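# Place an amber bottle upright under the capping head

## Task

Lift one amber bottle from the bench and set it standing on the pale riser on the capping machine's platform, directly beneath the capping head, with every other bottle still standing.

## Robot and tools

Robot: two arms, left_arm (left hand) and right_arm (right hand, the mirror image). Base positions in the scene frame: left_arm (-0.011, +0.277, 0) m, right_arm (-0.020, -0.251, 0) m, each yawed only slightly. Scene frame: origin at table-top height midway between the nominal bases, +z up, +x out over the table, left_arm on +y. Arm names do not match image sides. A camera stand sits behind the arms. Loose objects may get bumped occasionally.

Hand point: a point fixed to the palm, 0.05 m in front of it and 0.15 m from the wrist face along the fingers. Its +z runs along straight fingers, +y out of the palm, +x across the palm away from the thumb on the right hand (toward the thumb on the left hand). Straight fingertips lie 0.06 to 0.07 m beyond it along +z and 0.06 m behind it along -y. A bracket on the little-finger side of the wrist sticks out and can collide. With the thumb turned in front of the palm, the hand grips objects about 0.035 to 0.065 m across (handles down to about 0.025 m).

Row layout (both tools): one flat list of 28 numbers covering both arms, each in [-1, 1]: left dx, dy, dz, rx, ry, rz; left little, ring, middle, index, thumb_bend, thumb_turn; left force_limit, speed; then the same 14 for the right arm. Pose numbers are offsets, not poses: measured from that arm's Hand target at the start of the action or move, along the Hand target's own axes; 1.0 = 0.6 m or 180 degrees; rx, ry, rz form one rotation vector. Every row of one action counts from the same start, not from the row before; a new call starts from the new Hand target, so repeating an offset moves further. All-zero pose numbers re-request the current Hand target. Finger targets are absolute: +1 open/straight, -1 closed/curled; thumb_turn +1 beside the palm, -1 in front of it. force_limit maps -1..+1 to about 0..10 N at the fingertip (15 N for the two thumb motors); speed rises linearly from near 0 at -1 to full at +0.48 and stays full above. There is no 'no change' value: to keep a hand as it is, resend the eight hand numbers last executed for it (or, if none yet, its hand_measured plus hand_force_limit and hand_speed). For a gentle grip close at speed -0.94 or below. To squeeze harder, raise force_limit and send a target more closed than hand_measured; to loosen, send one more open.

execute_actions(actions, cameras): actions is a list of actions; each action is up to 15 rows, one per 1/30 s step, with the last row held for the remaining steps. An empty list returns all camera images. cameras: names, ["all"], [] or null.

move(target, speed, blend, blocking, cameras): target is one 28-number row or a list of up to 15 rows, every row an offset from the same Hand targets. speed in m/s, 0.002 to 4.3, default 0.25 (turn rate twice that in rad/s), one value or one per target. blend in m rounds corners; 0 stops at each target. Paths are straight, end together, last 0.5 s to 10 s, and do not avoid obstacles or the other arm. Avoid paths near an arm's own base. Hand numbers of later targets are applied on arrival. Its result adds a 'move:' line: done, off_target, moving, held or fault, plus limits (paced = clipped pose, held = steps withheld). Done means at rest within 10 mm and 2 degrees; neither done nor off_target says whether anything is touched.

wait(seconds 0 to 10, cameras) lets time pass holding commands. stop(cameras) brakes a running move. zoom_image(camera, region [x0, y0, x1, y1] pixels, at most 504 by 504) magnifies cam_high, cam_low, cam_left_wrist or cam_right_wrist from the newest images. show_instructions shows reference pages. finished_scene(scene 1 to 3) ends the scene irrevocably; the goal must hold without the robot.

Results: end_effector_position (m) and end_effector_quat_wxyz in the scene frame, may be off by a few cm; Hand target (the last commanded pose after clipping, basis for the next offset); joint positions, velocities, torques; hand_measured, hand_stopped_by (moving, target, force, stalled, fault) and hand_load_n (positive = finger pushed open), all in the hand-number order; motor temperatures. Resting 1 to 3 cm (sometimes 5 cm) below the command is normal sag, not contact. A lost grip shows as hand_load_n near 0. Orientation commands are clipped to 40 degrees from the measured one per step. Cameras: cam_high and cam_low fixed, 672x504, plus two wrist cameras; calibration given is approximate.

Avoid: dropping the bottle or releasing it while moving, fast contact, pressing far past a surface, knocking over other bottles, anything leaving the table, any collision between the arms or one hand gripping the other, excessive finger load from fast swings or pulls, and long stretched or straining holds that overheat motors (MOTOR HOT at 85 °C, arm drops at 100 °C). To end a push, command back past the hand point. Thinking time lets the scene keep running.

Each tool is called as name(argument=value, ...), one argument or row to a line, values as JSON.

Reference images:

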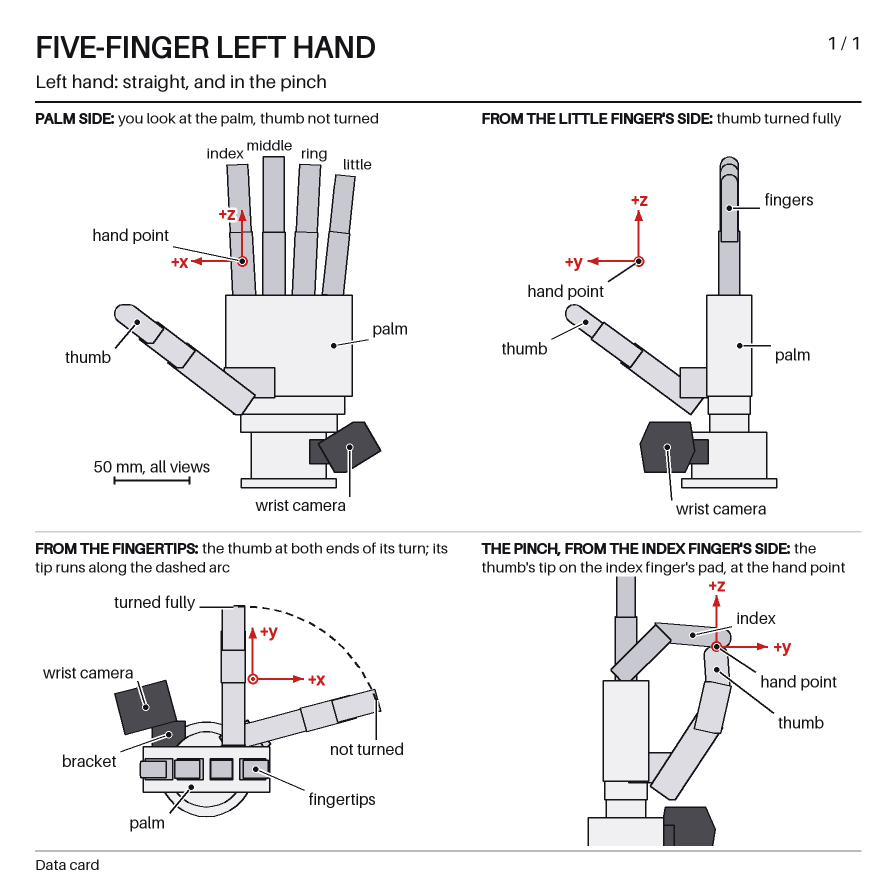

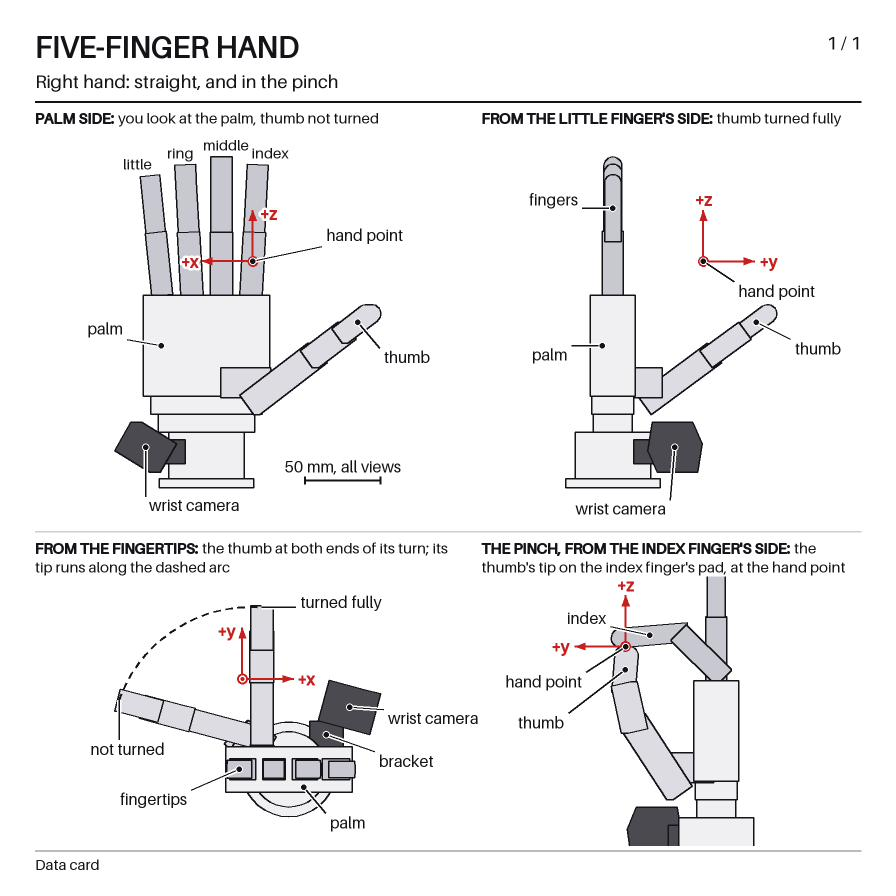

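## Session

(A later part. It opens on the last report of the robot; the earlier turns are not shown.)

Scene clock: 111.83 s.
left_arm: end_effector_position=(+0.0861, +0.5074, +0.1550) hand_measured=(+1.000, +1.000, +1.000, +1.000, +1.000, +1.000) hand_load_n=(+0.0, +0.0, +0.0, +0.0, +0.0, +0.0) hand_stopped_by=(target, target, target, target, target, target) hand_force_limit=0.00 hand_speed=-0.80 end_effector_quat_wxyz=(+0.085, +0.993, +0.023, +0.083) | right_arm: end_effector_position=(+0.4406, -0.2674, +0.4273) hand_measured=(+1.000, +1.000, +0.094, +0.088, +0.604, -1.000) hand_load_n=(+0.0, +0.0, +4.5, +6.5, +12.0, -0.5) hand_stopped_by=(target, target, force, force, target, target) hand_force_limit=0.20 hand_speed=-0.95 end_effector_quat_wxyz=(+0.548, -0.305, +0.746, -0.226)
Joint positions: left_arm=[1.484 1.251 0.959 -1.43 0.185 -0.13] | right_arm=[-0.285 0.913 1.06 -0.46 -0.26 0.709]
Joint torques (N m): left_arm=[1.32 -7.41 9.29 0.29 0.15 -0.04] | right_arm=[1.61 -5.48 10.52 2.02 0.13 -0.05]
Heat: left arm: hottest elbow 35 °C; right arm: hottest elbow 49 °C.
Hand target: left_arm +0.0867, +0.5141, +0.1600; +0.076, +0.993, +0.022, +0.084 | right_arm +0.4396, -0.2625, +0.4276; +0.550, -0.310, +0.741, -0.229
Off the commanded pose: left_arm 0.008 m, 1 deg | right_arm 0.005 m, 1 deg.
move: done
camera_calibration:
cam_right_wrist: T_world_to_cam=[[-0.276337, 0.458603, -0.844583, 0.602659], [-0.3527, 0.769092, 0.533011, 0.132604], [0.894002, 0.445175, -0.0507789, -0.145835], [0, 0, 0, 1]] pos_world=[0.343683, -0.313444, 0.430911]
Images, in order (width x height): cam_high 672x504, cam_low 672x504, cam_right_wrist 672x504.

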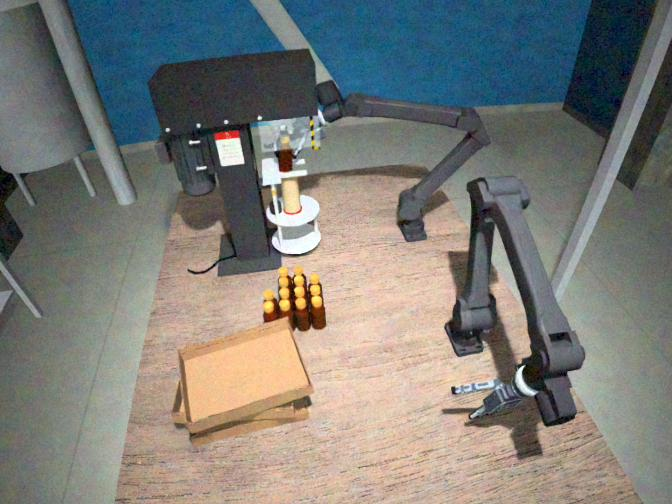

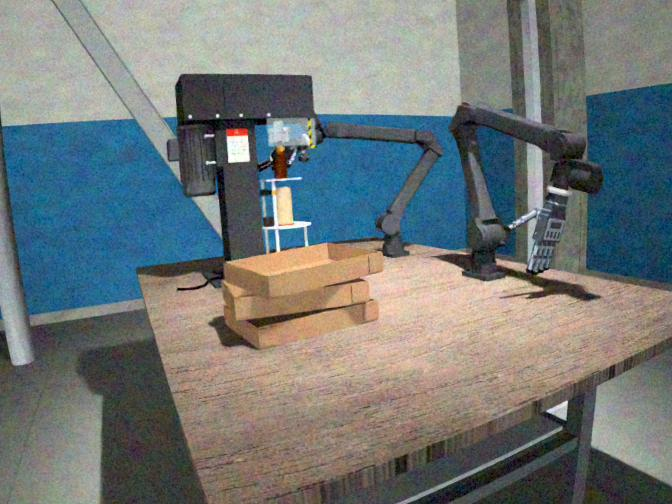

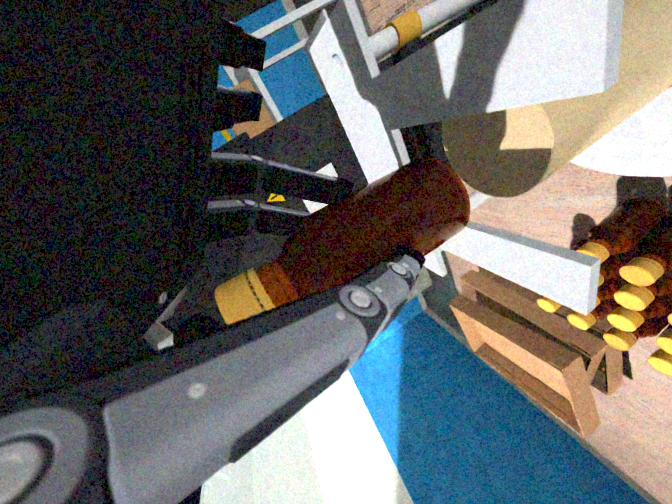

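move(
  target=[0,0,0,0,0,0,1,1,1,1,1,1,0.0,-0.8,0.0146,-0.0101,-0.0064,0.0094,0.0093,0.0042,1,1,-0.5,-0.5,0.6,-1,0.2,-0.95],
  speed=0.04,
)

Scene clock: 124.17 s.
left_arm: end_effector_position=(+0.0861, +0.5074, +0.1550) hand_measured=(+1.000, +1.000, +1.000, +1.000, +1.000, +1.000) hand_load_n=(+0.0, +0.0, +0.0, +0.0, +0.0, +0.0) hand_stopped_by=(target, target, target, target, target, target) hand_force_limit=0.00 hand_speed=-0.80 end_effector_quat_wxyz=(+0.085, +0.993, +0.023, +0.083) | right_arm: end_effector_position=(+0.4370, -0.2716, +0.4258) hand_measured=(+1.000, +1.000, +0.094, +0.088, +0.604, -1.000) hand_load_n=(+0.0, +0.0, +3.5, +6.5, +11.0, -1.0) hand_stopped_by=(target, target, force, force, target, target) hand_force_limit=0.20 hand_speed=-0.95 end_effector_quat_wxyz=(+0.543, -0.297, +0.749, -0.237)
Joint positions: left_arm=[1.484 1.251 0.959 -1.43 0.185 -0.13] | right_arm=[-0.285 0.897 1.048 -0.46 -0.23 0.709]
Joint torques (N m): left_arm=[1.49 -7.18 9.31 0.16 0.16 -0.02] | right_arm=[0.44 -5.36 10.59 2.03 0.04 0.05]
Heat: left arm: hottest elbow 35 °C; right arm: hottest elbow 48 °C.
Hand target: left_arm +0.0867, +0.5141, +0.1600; +0.076, +0.993, +0.022, +0.084 | right_arm +0.4354, -0.2730, +0.4267; +0.545, -0.293, +0.748, -0.240
Off the commanded pose: left_arm 0.008 m, 1 deg | right_arm 0.002 m, 1 deg.
move: done

wait(
  seconds=0,
  cameras=["cam_high", "cam_low", "cam_right_wrist"],
)

zoom_image(
  camera="cam_high",
  region=[260, 130, 320, 190],
)

zoom_image(
  camera="cam_right_wrist",
  region=[340, 60, 620, 320],
)

zoom_image(
  camera="cam_low",
  region=[255, 135, 315, 200],
)

Scene clock: 125.30 s.
left_arm: end_effector_position=(+0.0861, +0.5074, +0.1550) hand_measured=(+1.000, +1.000, +1.000, +1.000, +1.000, +1.000) hand_load_n=(+0.0, +0.0, +0.0, +0.0, +0.0, +0.0) hand_stopped_by=(target, target, target, target, target, target) hand_force_limit=0.00 hand_speed=-0.80 end_effector_quat_wxyz=(+0.085, +0.993, +0.023, +0.083) | right_arm: end_effector_position=(+0.4369, -0.2716, +0.4259) hand_measured=(+1.000, +1.000, +0.094, +0.088, +0.604, -1.000) hand_load_n=(+0.0, +0.0, +3.5, +6.5, +11.0, -1.0) hand_stopped_by=(target, target, force, force, target, target) hand_force_limit=0.20 hand_speed=-0.95 end_effector_quat_wxyz=(+0.544, -0.297, +0.749, -0.237)
Joint positions: left_arm=[1.484 1.251 0.959 -1.43 0.185 -0.13] | right_arm=[-0.285 0.897 1.048 -0.46 -0.23 0.709]
Joint torques (N m): left_arm=[1.03 -7.12 9.25 0.32 0.16 0] | right_arm=[0.67 -5.48 10.7 1.96 0.05 0.05]
Heat: left arm: hottest elbow 35 °C; right arm: hottest elbow 48 °C.
Hand target: left_arm +0.0867, +0.5141, +0.1600; +0.076, +0.993, +0.022, +0.084 | right_arm +0.4354, -0.2730, +0.4269; +0.545, -0.293, +0.748, -0.240
Off the commanded pose: left_arm 0.008 m, 1 deg | right_arm 0.002 m, 1 deg.
camera_calibration:
cam_right_wrist: T_world_to_cam=[[-0.262158, 0.457824, -0.849512, 0.598084], [-0.331862, 0.783841, 0.524844, 0.133646], [0.906168, 0.419513, -0.0535555, -0.151824], [0, 0, 0, 1]] pos_world=[0.338723, -0.314882, 0.429805]
Images, in order (width x height): cam_high 672x504, cam_low 672x504, cam_right_wrist 672x504.

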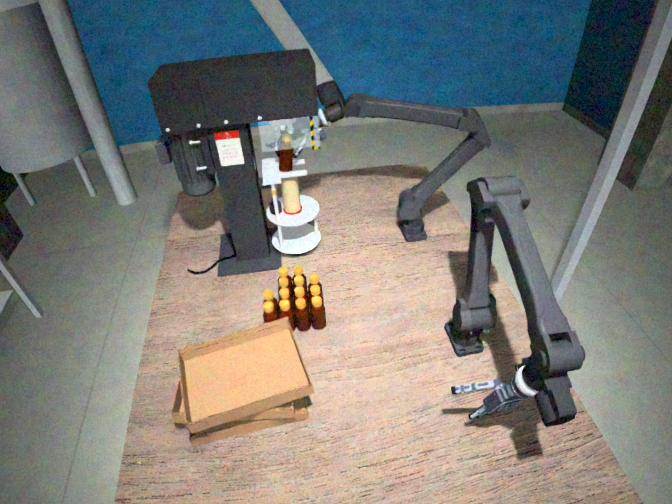

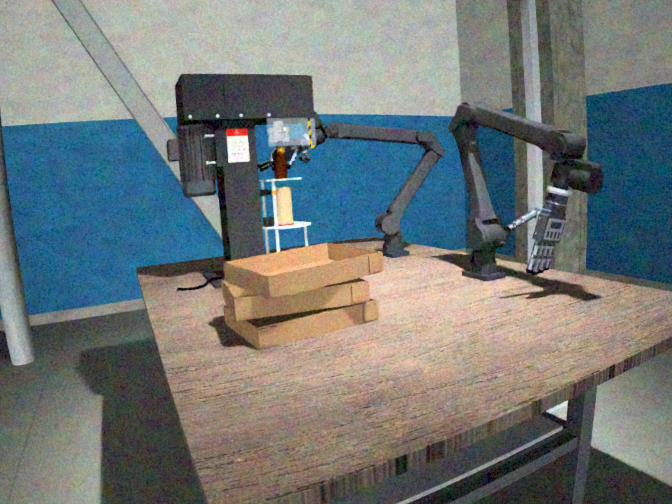

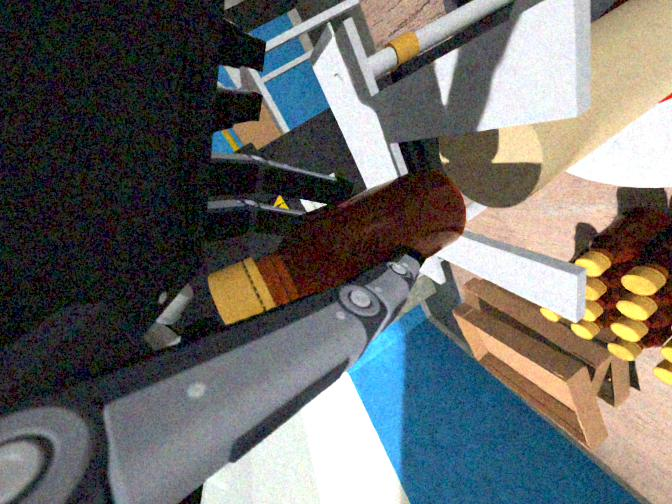

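Scaled by 8.400 from the camera's 672x504 image, which has a finer 960x720 frame.

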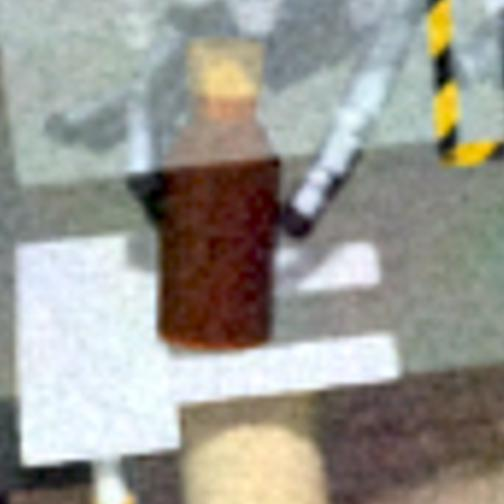

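Scaled by 1.800 from the camera's 672x504 image, which has a finer 960x720 frame.

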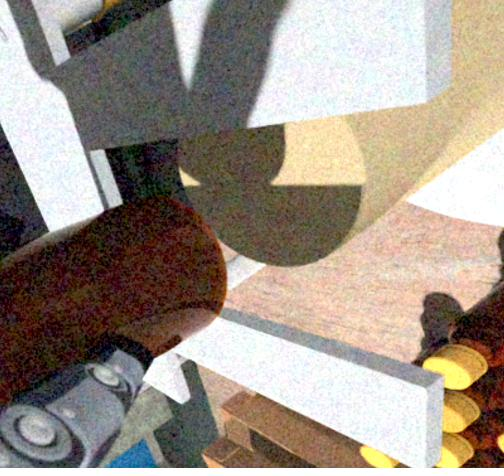

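Scaled by 7.754 from the camera's 672x504 image, which has a finer 960x720 frame.

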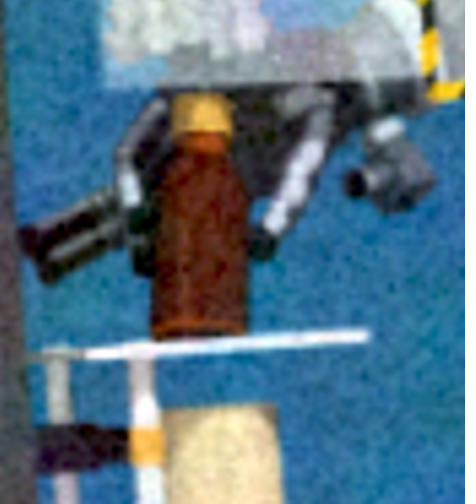

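move(
  target=[0,0,0,0,0,0,1,1,1,1,1,1,0.0,-0.8,0.0102,0.0098,-0.0010,-0.0126,0.0125,0,1,1,-0.5,-0.5,0.6,-1,0.2,-0.95],
  speed=0.03,
  cameras=["cam_high", "cam_low", "cam_right_wrist"],
)

zoom_image(
  camera="cam_high",
  region=[260, 130, 320, 190],
)

zoom_image(
  camera="cam_right_wrist",
  region=[340, 60, 620, 320],
)

zoom_image(
  camera="cam_low",
  region=[255, 135, 315, 200],
)

Scene clock: 129.80 s.
left_arm: end_effector_position=(+0.0861, +0.5074, +0.1550) hand_measured=(+1.000, +1.000, +1.000, +1.000, +1.000, +1.000) hand_load_n=(+0.0, +0.0, +0.0, +0.0, +0.0, +0.0) hand_stopped_by=(target, target, target, target, target, target) hand_force_limit=0.00 hand_speed=-0.80 end_effector_quat_wxyz=(+0.085, +0.993, +0.023, +0.083) | right_arm: end_effector_position=(+0.4330, -0.2734, +0.4209) hand_measured=(+1.000, +1.000, +0.094, +0.088, +0.604, -1.000) hand_load_n=(+0.0, -0.5, +3.0, +7.5, +9.5, +0.0) hand_stopped_by=(target, target, force, force, target, target) hand_force_limit=0.20 hand_speed=-0.95 end_effector_quat_wxyz=(+0.533, -0.293, +0.758, -0.236)
Joint positions: left_arm=[1.484 1.251 0.959 -1.43 0.185 -0.13] | right_arm=[-0.286 0.892 1.048 -0.49 -0.217 0.711]
Joint torques (N m): left_arm=[1.38 -7.41 9.33 0.18 0.17 -0.01] | right_arm=[0.67 -4.31 12.49 0.49 -0.38 -0.14]
Heat: left arm: hottest elbow 35 °C; right arm: hottest elbow 48 °C.
Hand target: left_arm +0.0867, +0.5141, +0.1600; +0.076, +0.993, +0.022, +0.084 | right_arm +0.4323, -0.2731, +0.4188; +0.524, -0.299, +0.763, -0.231
Off the commanded pose: left_arm 0.008 m, 1 deg | right_arm 0.002 m, 1 deg.
move: done
camera_calibration:
cam_right_wrist: T_world_to_cam=[[-0.276688, 0.465199, -0.840853, 0.598415], [-0.30744, 0.786171, 0.536111, 0.121711], [0.910453, 0.406847, -0.0745031, -0.144294], [0, 0, 0, 1]] pos_world=[0.334366, -0.315362, 0.427178]
Images, in order (width x height): cam_high 672x504, cam_low 672x504, cam_right_wrist 672x504.

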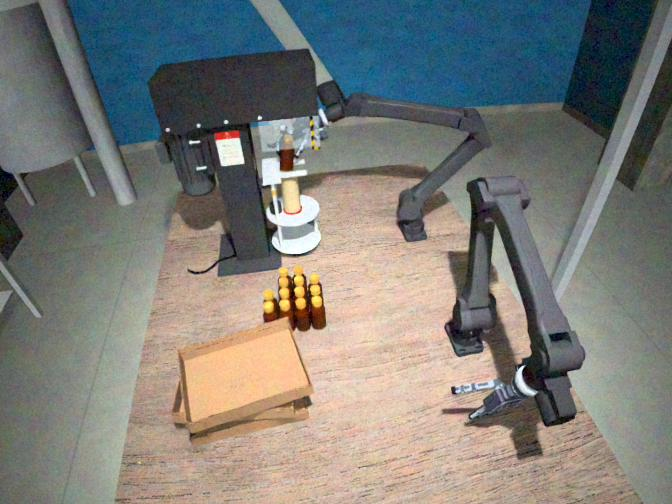

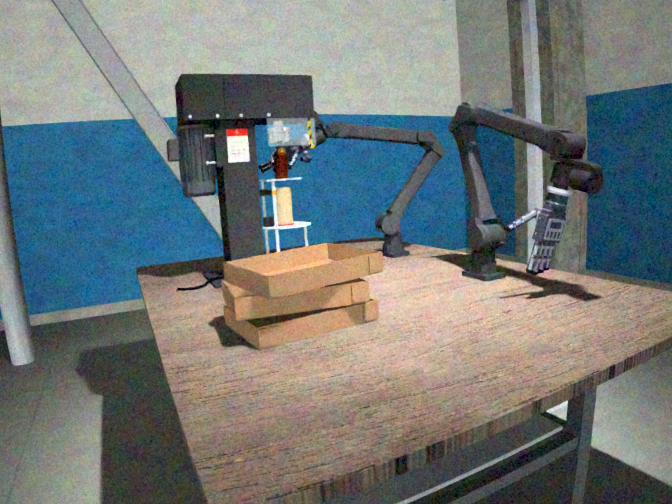

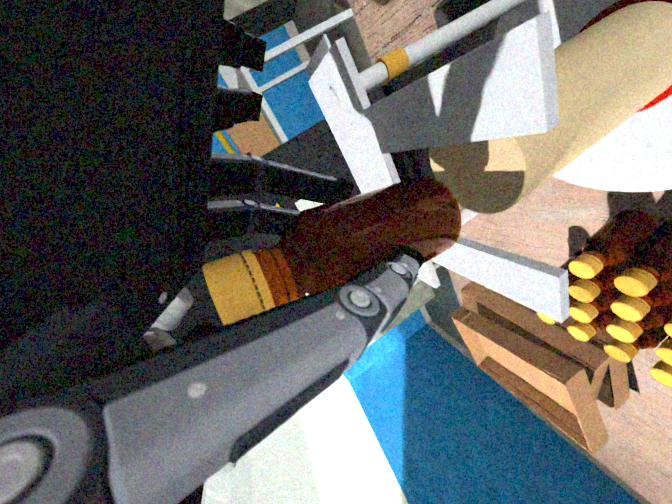

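Scaled by 8.400 from the camera's 672x504 image, which has a finer 960x720 frame.

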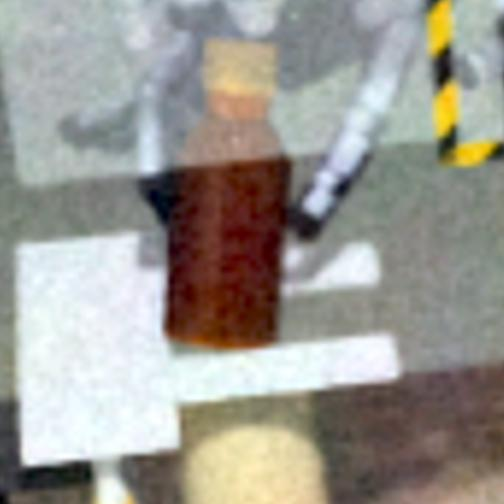

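Scaled by 1.800 from the camera's 672x504 image, which has a finer 960x720 frame.

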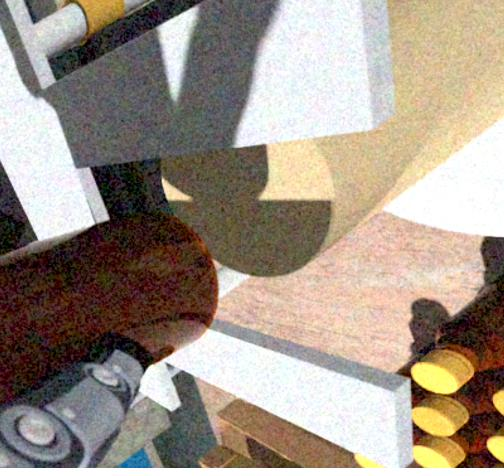

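Scaled by 7.754 from the camera's 672x504 image, which has a finer 960x720 frame.

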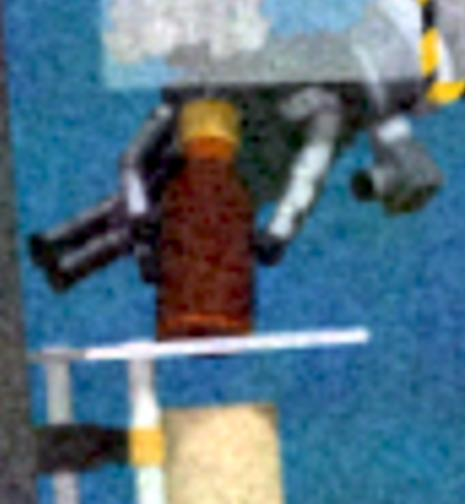

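move(
  target=[0,0,0,0,0,0,1,1,1,1,1,1,0.0,-0.8,-0.0463,-0.0466,-0.0240,0.0213,-0.0211,0,1,1,-0.5,-0.5,0.6,-1,0.2,-0.95],
  speed=0.05,
)

Scene clock: 138.03 s.
left_arm: end_effector_position=(+0.0861, +0.5074, +0.1550) hand_measured=(+1.000, +1.000, +1.000, +1.000, +1.000, +1.000) hand_load_n=(+0.0, +0.0, +0.0, +0.0, +0.0, +0.0) hand_stopped_by=(target, target, target, target, target, target) hand_force_limit=0.00 hand_speed=-0.80 end_effector_quat_wxyz=(+0.085, +0.993, +0.023, +0.083) | right_arm: end_effector_position=(+0.4328, -0.2735, +0.4230) hand_measured=(+1.000, +1.000, +0.094, +0.088, +0.604, -1.000) hand_load_n=(+0.0, +0.0, +3.0, +7.5, +10.0, -0.5) hand_stopped_by=(target, target, force, force, target, target) hand_force_limit=0.20 hand_speed=-0.95 end_effector_quat_wxyz=(+0.535, -0.293, +0.757, -0.235)
Joint positions: left_arm=[1.484 1.251 0.959 -1.43 0.185 -0.13] | right_arm=[-0.288 0.892 1.051 -0.49 -0.223 0.711]
Joint torques (N m): left_arm=[1.2 -7.41 9.31 0.25 0.18 -0.04] | right_arm=[0.21 -5.66 15.58 1.95 -0.66 0.11]
Heat: left arm: hottest elbow 35 °C; right arm: hottest elbow 47 °C.
Hand target: left_arm +0.0867, +0.5141, +0.1600; +0.076, +0.993, +0.022, +0.084 | right_arm +0.4324, -0.2731, +0.4607; +0.559, -0.289, +0.737, -0.247
Off the commanded pose: left_arm 0.008 m, 1 deg | right_arm 0.038 m, 4 deg.
move: off_target (right_arm)

move(
  target=[0,0,0,0,0,0,1,1,1,1,1,1,0.0,-0.8,-0.0245,-0.0210,-0.0080,0.0105,-0.0103,0,1,1,-0.5,-0.5,0.6,-1,0.2,-0.95],
  speed=0.04,
)

Scene clock: 139.30 s.
left_arm: end_effector_position=(+0.0861, +0.5074, +0.1550) hand_measured=(+1.000, +1.000, +1.000, +1.000, +1.000, +1.000) hand_load_n=(+0.0, +0.0, +0.0, +0.0, +0.0, +0.0) hand_stopped_by=(target, target, target, target, target, target) hand_force_limit=0.00 hand_speed=-0.80 end_effector_quat_wxyz=(+0.085, +0.993, +0.023, +0.083) | right_arm: end_effector_position=(+0.4332, -0.2729, +0.4245) hand_measured=(+1.000, +1.000, +0.094, +0.088, +0.604, -1.000) hand_load_n=(+0.0, +0.0, +3.0, +7.0, +9.5, -0.5) hand_stopped_by=(target, target, force, force, target, target) hand_force_limit=0.20 hand_speed=-0.95 end_effector_quat_wxyz=(+0.538, -0.293, +0.755, -0.235)
Joint positions: left_arm=[1.484 1.251 0.959 -1.43 0.185 -0.13] | right_arm=[-0.288 0.892 1.051 -0.485 -0.227 0.713]
Joint torques (N m): left_arm=[1.38 -7.47 9.33 0.23 0.16 -0.01] | right_arm=[0.38 -6.59 17.03 2.74 -0.51 0.22]
Heat: left arm: hottest elbow 35 °C; right arm: hottest elbow 48 °C.
Hand target: left_arm +0.0867, +0.5141, +0.1600; +0.076, +0.993, +0.022, +0.084 | right_arm +0.4327, -0.2716, +0.4806; +0.575, -0.284, +0.724, -0.254
Off the commanded pose: left_arm 0.008 m, 1 deg | right_arm 0.056 m, 6 deg.
move: off_target (right_arm)

move(
  target=[0,0,0,0,0,0,1,1,1,1,1,1,0.0,-0.8,-0.0270,-0.0225,-0.0070,0.0105,-0.0103,0,1,1,-0.5,-0.5,0.6,-1,0.2,-0.95],
  speed=0.04,
  cameras=["cam_high", "cam_low", "cam_right_wrist"],
)

zoom_image(
  camera="cam_high",
  region=[260, 130, 320, 190],
)

zoom_image(
  camera="cam_right_wrist",
  region=[340, 60, 620, 320],
)

zoom_image(
  camera="cam_low",
  region=[255, 135, 315, 200],
)

Scene clock: 141.67 s.
left_arm: end_effector_position=(+0.0861, +0.5074, +0.1550) hand_measured=(+1.000, +1.000, +1.000, +1.000, +1.000, +1.000) hand_load_n=(+0.0, +0.0, +0.0, +0.0, +0.0, +0.0) hand_stopped_by=(target, target, target, target, target, target) hand_force_limit=0.00 hand_speed=-0.80 end_effector_quat_wxyz=(+0.085, +0.993, +0.023, +0.083) | right_arm: end_effector_position=(+0.4334, -0.2721, +0.4276) hand_measured=(+1.000, +1.000, +0.094, +0.088, +0.604, -1.000) hand_load_n=(+0.0, +0.0, +2.5, +7.0, +10.5, -1.0) hand_stopped_by=(target, target, force, force, target, target) hand_force_limit=0.20 hand_speed=-0.95 end_effector_quat_wxyz=(+0.542, -0.294, +0.751, -0.236)
Joint positions: left_arm=[1.484 1.251 0.959 -1.43 0.185 -0.13] | right_arm=[-0.288 0.89 1.051 -0.475 -0.231 0.713]
Joint torques (N m): left_arm=[1.32 -7.47 9.29 0.14 0.13 -0.03] | right_arm=[0.67 -7.18 18.63 3.03 -0.34 0.36]
Heat: left arm: hottest elbow 35 °C; right arm: hottest elbow 49 °C.
Hand target: left_arm +0.0867, +0.5141, +0.1600; +0.076, +0.993, +0.022, +0.084 | right_arm +0.4330, -0.2695, +0.5021; +0.592, -0.278, +0.710, -0.261
Off the commanded pose: left_arm 0.008 m, 1 deg | right_arm 0.074 m, 8 deg.
move: off_target (right_arm)
camera_calibration:
cam_right_wrist: T_world_to_cam=[[-0.264158, 0.463405, -0.845858, 0.599737], [-0.326097, 0.782448, 0.530505, 0.126699], [0.907679, 0.41597, -0.055575, -0.149162], [0, 0, 0, 1]] pos_world=[0.335133, -0.31501, 0.431788]
Images, in order (width x height): cam_high 672x504, cam_low 672x504, cam_right_wrist 672x504.

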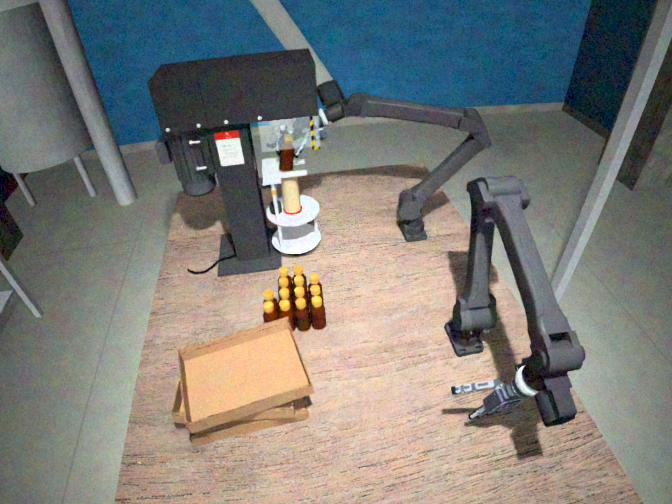

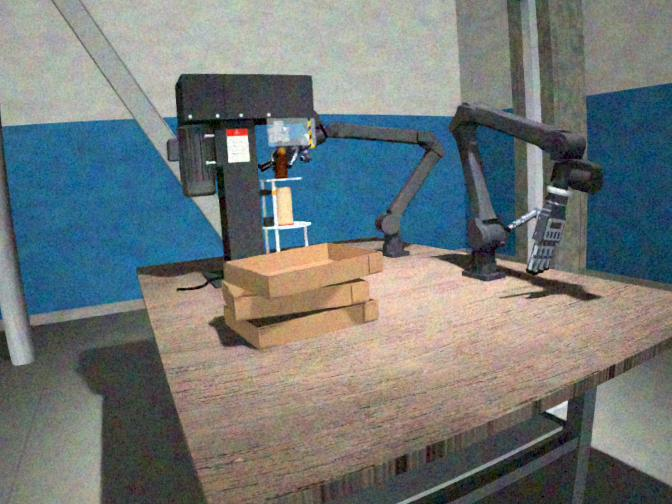

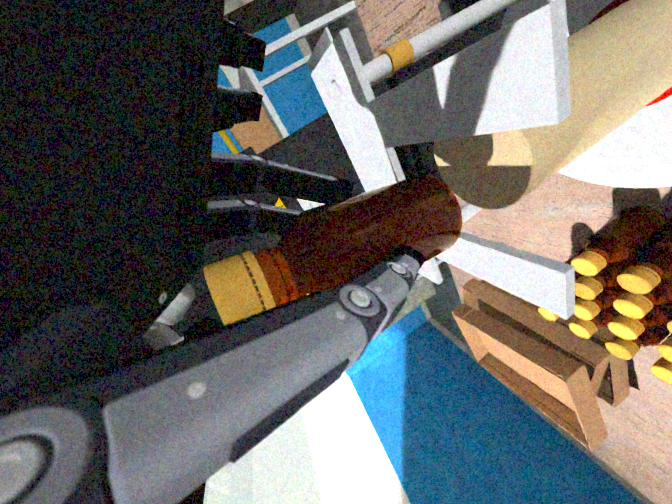

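Scaled by 8.400 from the camera's 672x504 image, which has a finer 960x720 frame.

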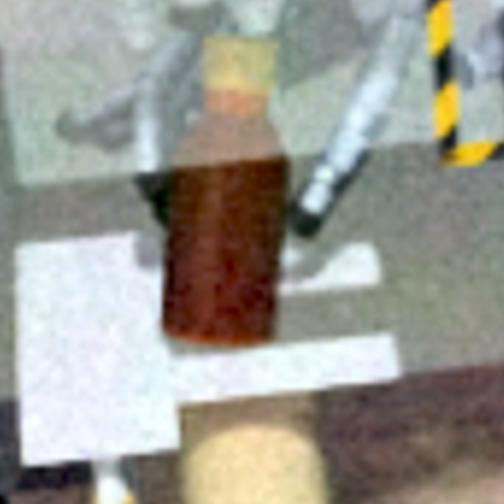

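Scaled by 1.800 from the camera's 672x504 image, which has a finer 960x720 frame.

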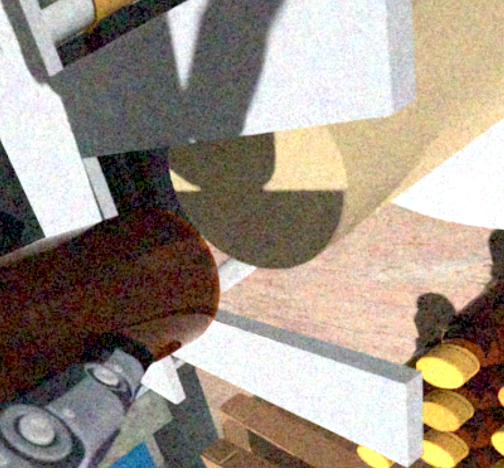

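Scaled by 7.754 from the camera's 672x504 image, which has a finer 960x720 frame.

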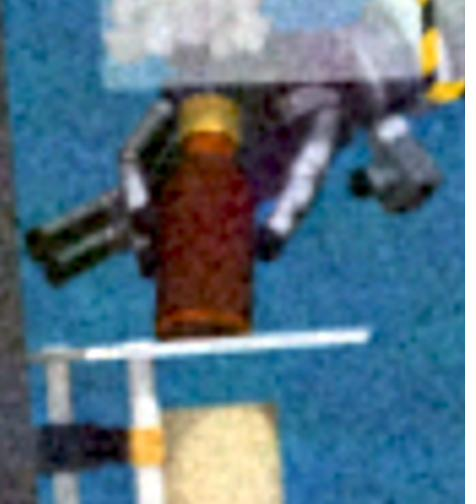

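move(
  target=[0,0,0,0,0,0,1,1,1,1,1,1,0.0,-0.8,0.0126,-0.0115,-0.0022,0.0103,0.0093,0.0021,1,1,-0.5,-0.5,0.6,-1,0.2,-0.95],
  speed=0.04,
)

Scene clock: 146.17 s.
left_arm: end_effector_position=(+0.0861, +0.5074, +0.1550) hand_measured=(+1.000, +1.000, +1.000, +1.000, +1.000, +1.000) hand_load_n=(+0.0, +0.0, +0.0, +0.0, +0.0, +0.0) hand_stopped_by=(target, target, target, target, target, target) hand_force_limit=0.00 hand_speed=-0.80 end_effector_quat_wxyz=(+0.085, +0.993, +0.023, +0.083) | right_arm: end_effector_position=(+0.4313, -0.2771, +0.4322) hand_measured=(+1.000, +1.000, +0.094, +0.088, +0.604, -1.000) hand_load_n=(+0.0, +0.0, +3.0, +7.0, +10.5, -1.0) hand_stopped_by=(target, target, force, force, target, target) hand_force_limit=0.20 hand_speed=-0.95 end_effector_quat_wxyz=(+0.541, -0.284, +0.752, -0.249)
Joint positions: left_arm=[1.484 1.251 0.959 -1.43 0.185 -0.13] | right_arm=[-0.288 0.877 1.051 -0.475 -0.2 0.717]
Joint torques (N m): left_arm=[1.14 -7.65 9.26 0.21 0.17 0] | right_arm=[0.15 -6.48 18.06 3.12 -0.12 0.35]
Heat: left arm: hottest elbow 35 °C; right arm: hottest elbow 52 °C.
Hand target: left_arm +0.0867, +0.5141, +0.1600; +0.076, +0.993, +0.022, +0.084 | right_arm +0.4312, -0.2797, +0.5019; +0.586, -0.263, +0.715, -0.275
Off the commanded pose: left_arm 0.008 m, 1 deg | right_arm 0.070 m, 8 deg.
move: off_target (right_arm)

move(
  target=[0,0,0,0,0,0,1,1,1,1,1,1,0.0,-0.8,0.0162,0.0022,0.0030,-0.0080,0.0156,0.0009,1,1,-0.5,-0.5,0.6,-1,0.2,-0.95],
  speed=0.04,
  cameras=["cam_high", "cam_low", "cam_right_wrist"],
)

zoom_image(
  camera="cam_high",
  region=[260, 130, 320, 190],
)

zoom_image(
  camera="cam_right_wrist",
  region=[200, 60, 600, 330],
)

zoom_image(
  camera="cam_low",
  region=[255, 135, 315, 200],
)

Scene clock: 149.67 s.
left_arm: end_effector_position=(+0.0861, +0.5074, +0.1550) hand_measured=(+1.000, +1.000, +1.000, +1.000, +1.000, +1.000) hand_load_n=(+0.0, +0.0, +0.0, +0.0, +0.0, +0.0) hand_stopped_by=(target, target, target, target, target, target) hand_force_limit=0.00 hand_speed=-0.80 end_effector_quat_wxyz=(+0.085, +0.993, +0.023, +0.083) | right_arm: end_effector_position=(+0.4294, -0.2793, +0.4346) hand_measured=(+1.000, +1.000, +0.094, +0.088, +0.604, -1.000) hand_load_n=(+0.0, +0.0, +2.5, +6.5, +10.5, -1.0) hand_stopped_by=(target, target, force, force, target, target) hand_force_limit=0.20 hand_speed=-0.95 end_effector_quat_wxyz=(+0.534, -0.280, +0.758, -0.250)
Joint positions: left_arm=[1.484 1.251 0.959 -1.43 0.185 -0.13] | right_arm=[-0.289 0.877 1.067 -0.506 -0.186 0.717]
Joint torques (N m): left_arm=[0.97 -6.95 9.36 0.24 0.18 -0.01] | right_arm=[-0.15 -5.42 18.74 1.99 -0.13 0.28]
Heat: left arm: hottest elbow 35 °C; right arm: hottest elbow 53 °C.
Hand target: left_arm +0.0867, +0.5141, +0.1600; +0.076, +0.993, +0.022, +0.084 | right_arm +0.4312, -0.2857, +0.4940; +0.566, -0.262, +0.733, -0.271
Off the commanded pose: left_arm 0.008 m, 1 deg | right_arm 0.060 m, 6 deg.
move: off_target (right_arm)
camera_calibration:
cam_right_wrist: T_world_to_cam=[[-0.247864, 0.467186, -0.848705, 0.603196], [-0.288547, 0.800683, 0.525022, 0.118598], [0.924826, 0.375026, -0.0636553, -0.157394], [0, 0, 0, 1]] pos_world=[0.329294, -0.317738, 0.43965]
Images, in order (width x height): cam_high 672x504, cam_low 672x504, cam_right_wrist 672x504.

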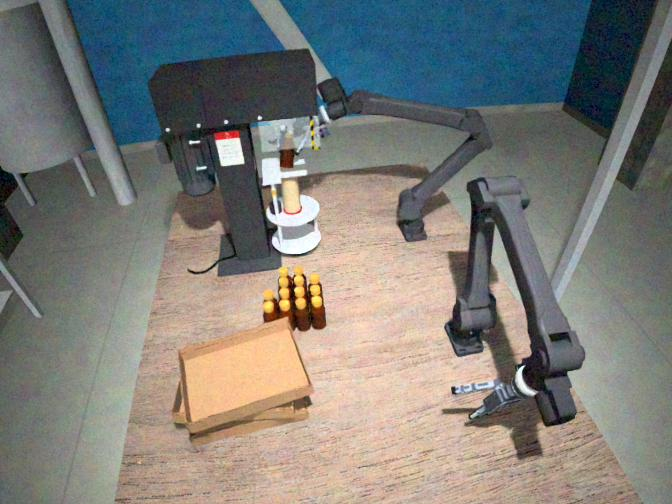

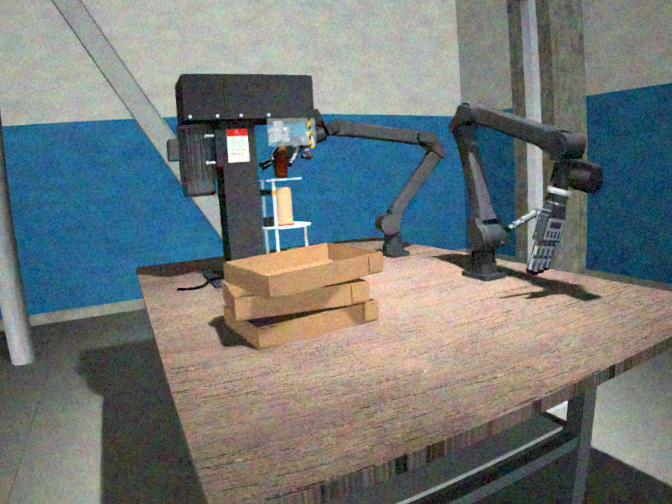

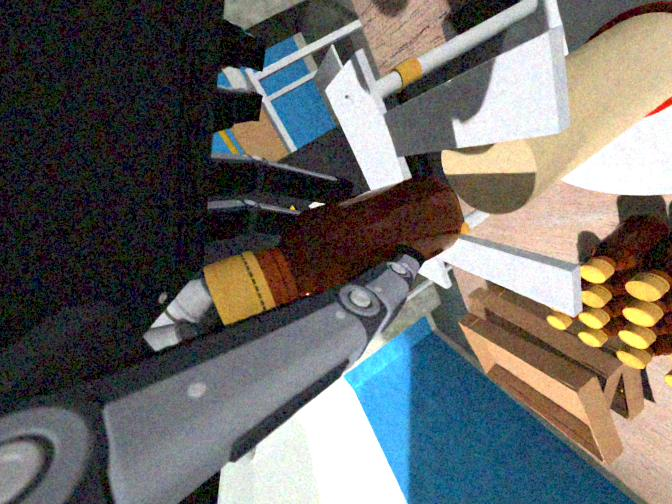

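Scaled by 8.400 from the camera's 672x504 image, which has a finer 960x720 frame.

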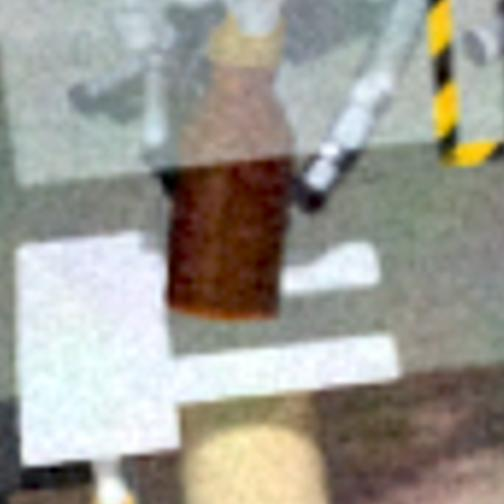

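Scaled by 1.260 from the camera's 672x504 image, which has a finer 960x720 frame.

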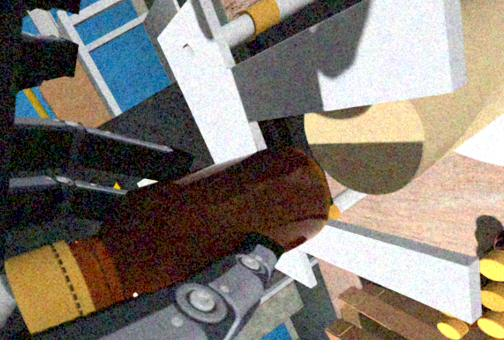

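Scaled by 7.754 from the camera's 672x504 image, which has a finer 960x720 frame.

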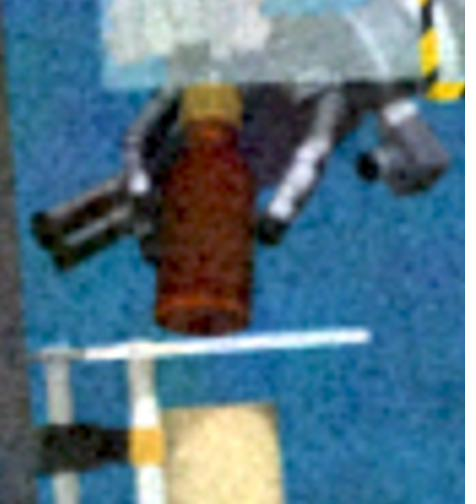

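move(
  target=[0,0,0,0,0,0,1,1,1,1,1,1,0.0,-0.8,-0.0047,0.0032,0.0043,-0.0237,0.0235,-0.0278,1,1,-0.5,-0.5,0.6,-1,0.2,-0.95],
  speed=0.04,
)

Scene clock: 158.17 s.
left_arm: end_effector_position=(+0.0861, +0.5074, +0.1550) hand_measured=(+1.000, +1.000, +1.000, +1.000, +1.000, +1.000) hand_load_n=(+0.0, +0.0, +0.0, +0.0, +0.0, +0.0) hand_stopped_by=(target, target, target, target, target, target) hand_force_limit=0.00 hand_speed=-0.80 end_effector_quat_wxyz=(+0.085, +0.993, +0.023, +0.083) | right_arm: end_effector_position=(+0.4284, -0.2882, +0.4424) hand_measured=(+1.000, +1.000, +0.094, +0.088, +0.604, -1.000) hand_load_n=(+0.0, +0.0, +2.5, +7.0, +10.5, -0.5) hand_stopped_by=(target, target, force, force, target, target) hand_force_limit=0.20 hand_speed=-0.95 end_effector_quat_wxyz=(+0.486, -0.305, +0.777, -0.260)
Joint positions: left_arm=[1.484 1.251 0.959 -1.43 0.185 -0.13] | right_arm=[-0.289 0.925 1.185 -0.668 -0.149 0.64]
Joint torques (N m): left_arm=[1.26 -7.36 9.24 0.24 0.17 -0.01] | right_arm=[1.67 -5.19 18.51 1.95 -0.16 0.06]
Motor temperatures (°C): left_arm=[29 32 35 30 30 32] | right_arm=[33 33 56 32 30 29]
Heat: left arm: hottest elbow 35 °C; right arm: hottest elbow 56 °C.
Hand target: left_arm +0.0867, +0.5141, +0.1600; +0.076, +0.993, +0.022, +0.084 | right_arm +0.4342, -0.2827, +0.4939; +0.516, -0.305, +0.751, -0.278
Off the commanded pose: left_arm 0.008 m, 1 deg | right_arm 0.052 m, 5 deg.
move: off_target (right_arm)

move(
  target=[0,0,0,0,0,0,1,1,1,1,1,1,0.0,-0.8,0.0018,0.0293,0.0130,-0.0375,0.0070,-0.0283,1,1,-0.5,-0.5,0.6,-1,0.2,-0.95],
  speed=0.05,
  cameras=["cam_high", "cam_low", "cam_right_wrist"],
)

zoom_image(
  camera="cam_high",
  region=[260, 130, 320, 190],
)

zoom_image(
  camera="cam_right_wrist",
  region=[200, 60, 600, 330],
)

zoom_image(
  camera="cam_low",
  region=[255, 135, 315, 200],
)

Scene clock: 162.43 s.
left_arm: end_effector_position=(+0.0861, +0.5074, +0.1550) hand_measured=(+1.000, +1.000, +1.000, +1.000, +1.000, +1.000) hand_load_n=(+0.0, +0.0, +0.0, +0.0, +0.0, +0.0) hand_stopped_by=(target, target, target, target, target, target) hand_force_limit=0.00 hand_speed=-0.80 end_effector_quat_wxyz=(+0.085, +0.993, +0.023, +0.083) | right_arm: end_effector_position=(+0.4146, -0.2824, +0.4426) hand_measured=(+1.000, +1.000, +0.094, +0.088, +0.604, -1.000) hand_load_n=(+0.0, +0.0, +3.0, +7.5, +10.0, -0.5) hand_stopped_by=(target, target, force, force, target, target) hand_force_limit=0.20 hand_speed=-0.95 end_effector_quat_wxyz=(+0.454, -0.357, +0.775, -0.258)
Joint positions: left_arm=[1.484 1.251 0.959 -1.43 0.185 -0.13] | right_arm=[-0.286 0.939 1.249 -0.79 -0.172 0.535]
Joint torques (N m): left_arm=[1.03 -7 9.32 0.28 0.16 -0.02] | right_arm=[2.9 -1.38 19.03 1.98 -0.52 0.11]
Motor temperatures (°C): left_arm=[29 32 35 30 30 32] | right_arm=[33 33 58 32 30 29]
Heat: left arm: hottest elbow 35 °C; right arm: hottest elbow 58 °C.
Hand target: left_arm +0.0867, +0.5141, +0.1600; +0.076, +0.993, +0.022, +0.084 | right_arm +0.4382, -0.2727, +0.4779; +0.476, -0.364, +0.757, -0.259
Off the commanded pose: left_arm 0.008 m, 1 deg | right_arm 0.044 m, 3 deg.
move: off_target (right_arm)
camera_calibration:
cam_right_wrist: T_world_to_cam=[[-0.418567, 0.338456, -0.842763, 0.639541], [-0.250875, 0.848766, 0.465466, 0.137037], [0.872848, 0.406257, -0.270355, -0.0201801], [0, 0, 0, 1]] pos_world=[0.319684, -0.32457, 0.469739]
Images, in order (width x height): cam_high 672x504, cam_low 672x504, cam_right_wrist 672x504.

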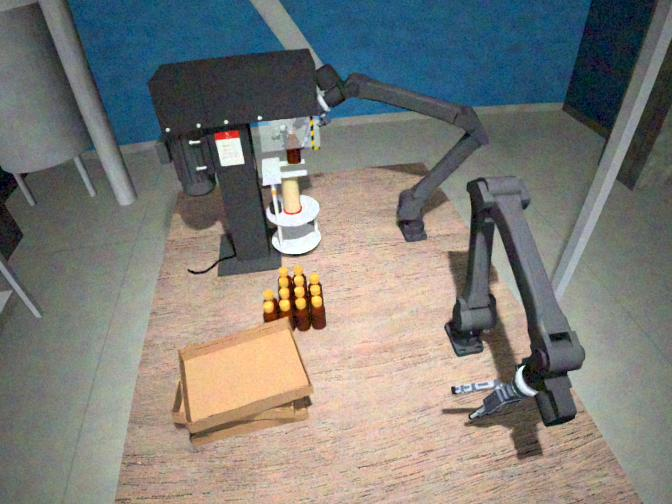

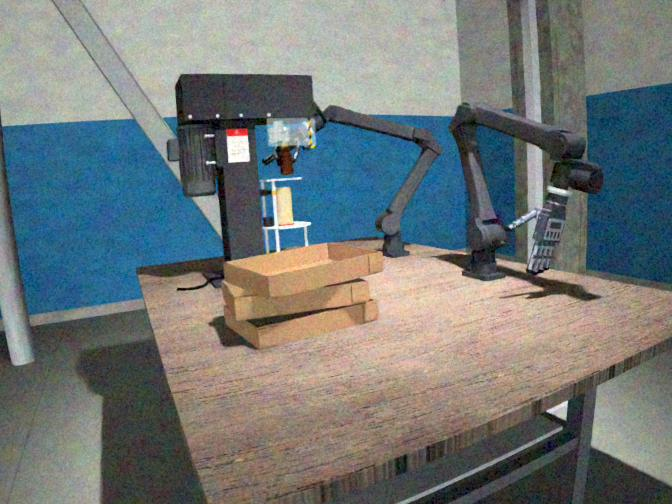

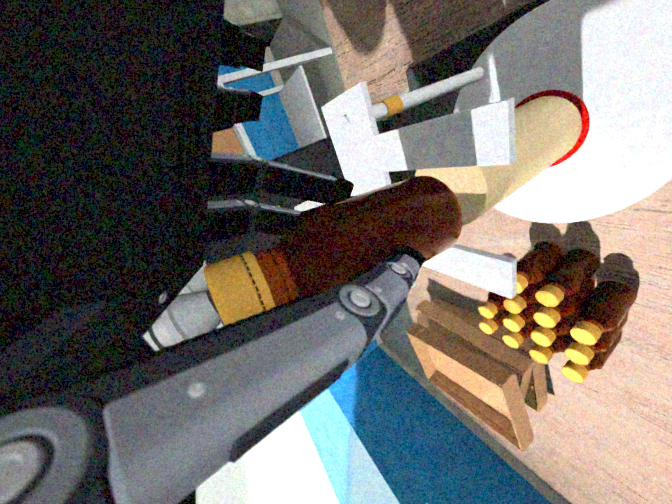

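Scaled by 8.400 from the camera's 672x504 image, which has a finer 960x720 frame.

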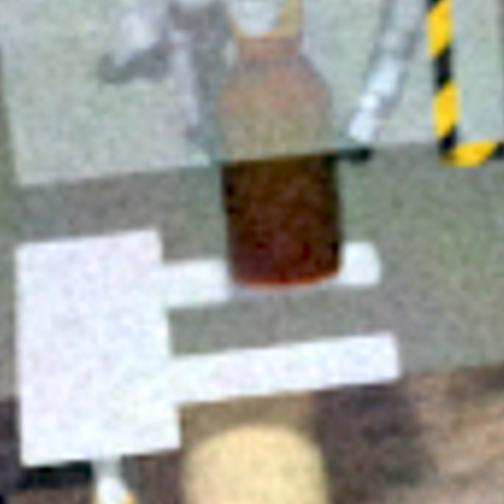

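Scaled by 1.260 from the camera's 672x504 image, which has a finer 960x720 frame.

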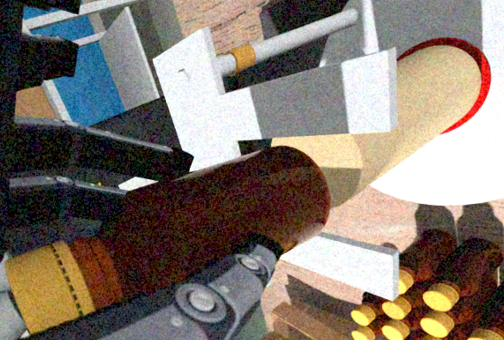

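Scaled by 7.754 from the camera's 672x504 image, which has a finer 960x720 frame.

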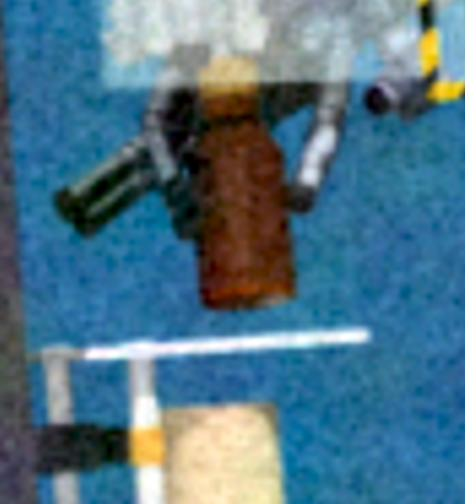

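move(
  target=[0,0,0,0,0,0,1,1,1,1,1,1,0.0,-0.8,0.0037,0.0380,0.0687,0,0,0,1,1,-0.5,-0.5,0.6,-1,0.2,-0.95],
  speed=0.04,
)

Scene clock: 168.03 s.
left_arm: end_effector_position=(+0.0861, +0.5074, +0.1550) hand_measured=(+1.000, +1.000, +1.000, +1.000, +1.000, +1.000) hand_load_n=(+0.0, +0.0, +0.0, +0.0, -0.5, +0.0) hand_stopped_by=(target, target, target, target, target, target) hand_force_limit=0.00 hand_speed=-0.80 end_effector_quat_wxyz=(+0.085, +0.993, +0.023, +0.083) | right_arm: end_effector_position=(+0.4272, -0.2818, +0.4498) hand_measured=(+1.000, +1.000, +0.094, +0.088, +0.604, -1.000) hand_load_n=(+0.0, +0.0, +4.0, +4.5, +12.5, -2.5) hand_stopped_by=(target, target, force, force, target, target) hand_force_limit=0.20 hand_speed=-0.95 end_effector_quat_wxyz=(+0.466, -0.356, +0.759, -0.284)
Joint positions: left_arm=[1.484 1.251 0.959 -1.43 0.185 -0.13] | right_arm=[-0.258 0.942 1.24 -0.718 -0.128 0.528]
Joint torques (N m): left_arm=[1.32 -6.89 9.32 0.2 0.18 -0.02] | right_arm=[4.42 1.14 13.35 3.55 -0.22 0.43]
Motor temperatures (°C): left_arm=[29 32 35 30 30 32] | right_arm=[33 33 57 32 30 29]
Heat: left arm: hottest elbow 35 °C; right arm: hottest elbow 57 °C.
Hand target: left_arm +0.0867, +0.5141, +0.1600; +0.076, +0.993, +0.022, +0.084 | right_arm +0.4681, -0.2625, +0.4429; +0.476, -0.364, +0.757, -0.259
Off the commanded pose: left_arm 0.008 m, 1 deg | right_arm 0.046 m, 3 deg.
move: off_target (right_arm)


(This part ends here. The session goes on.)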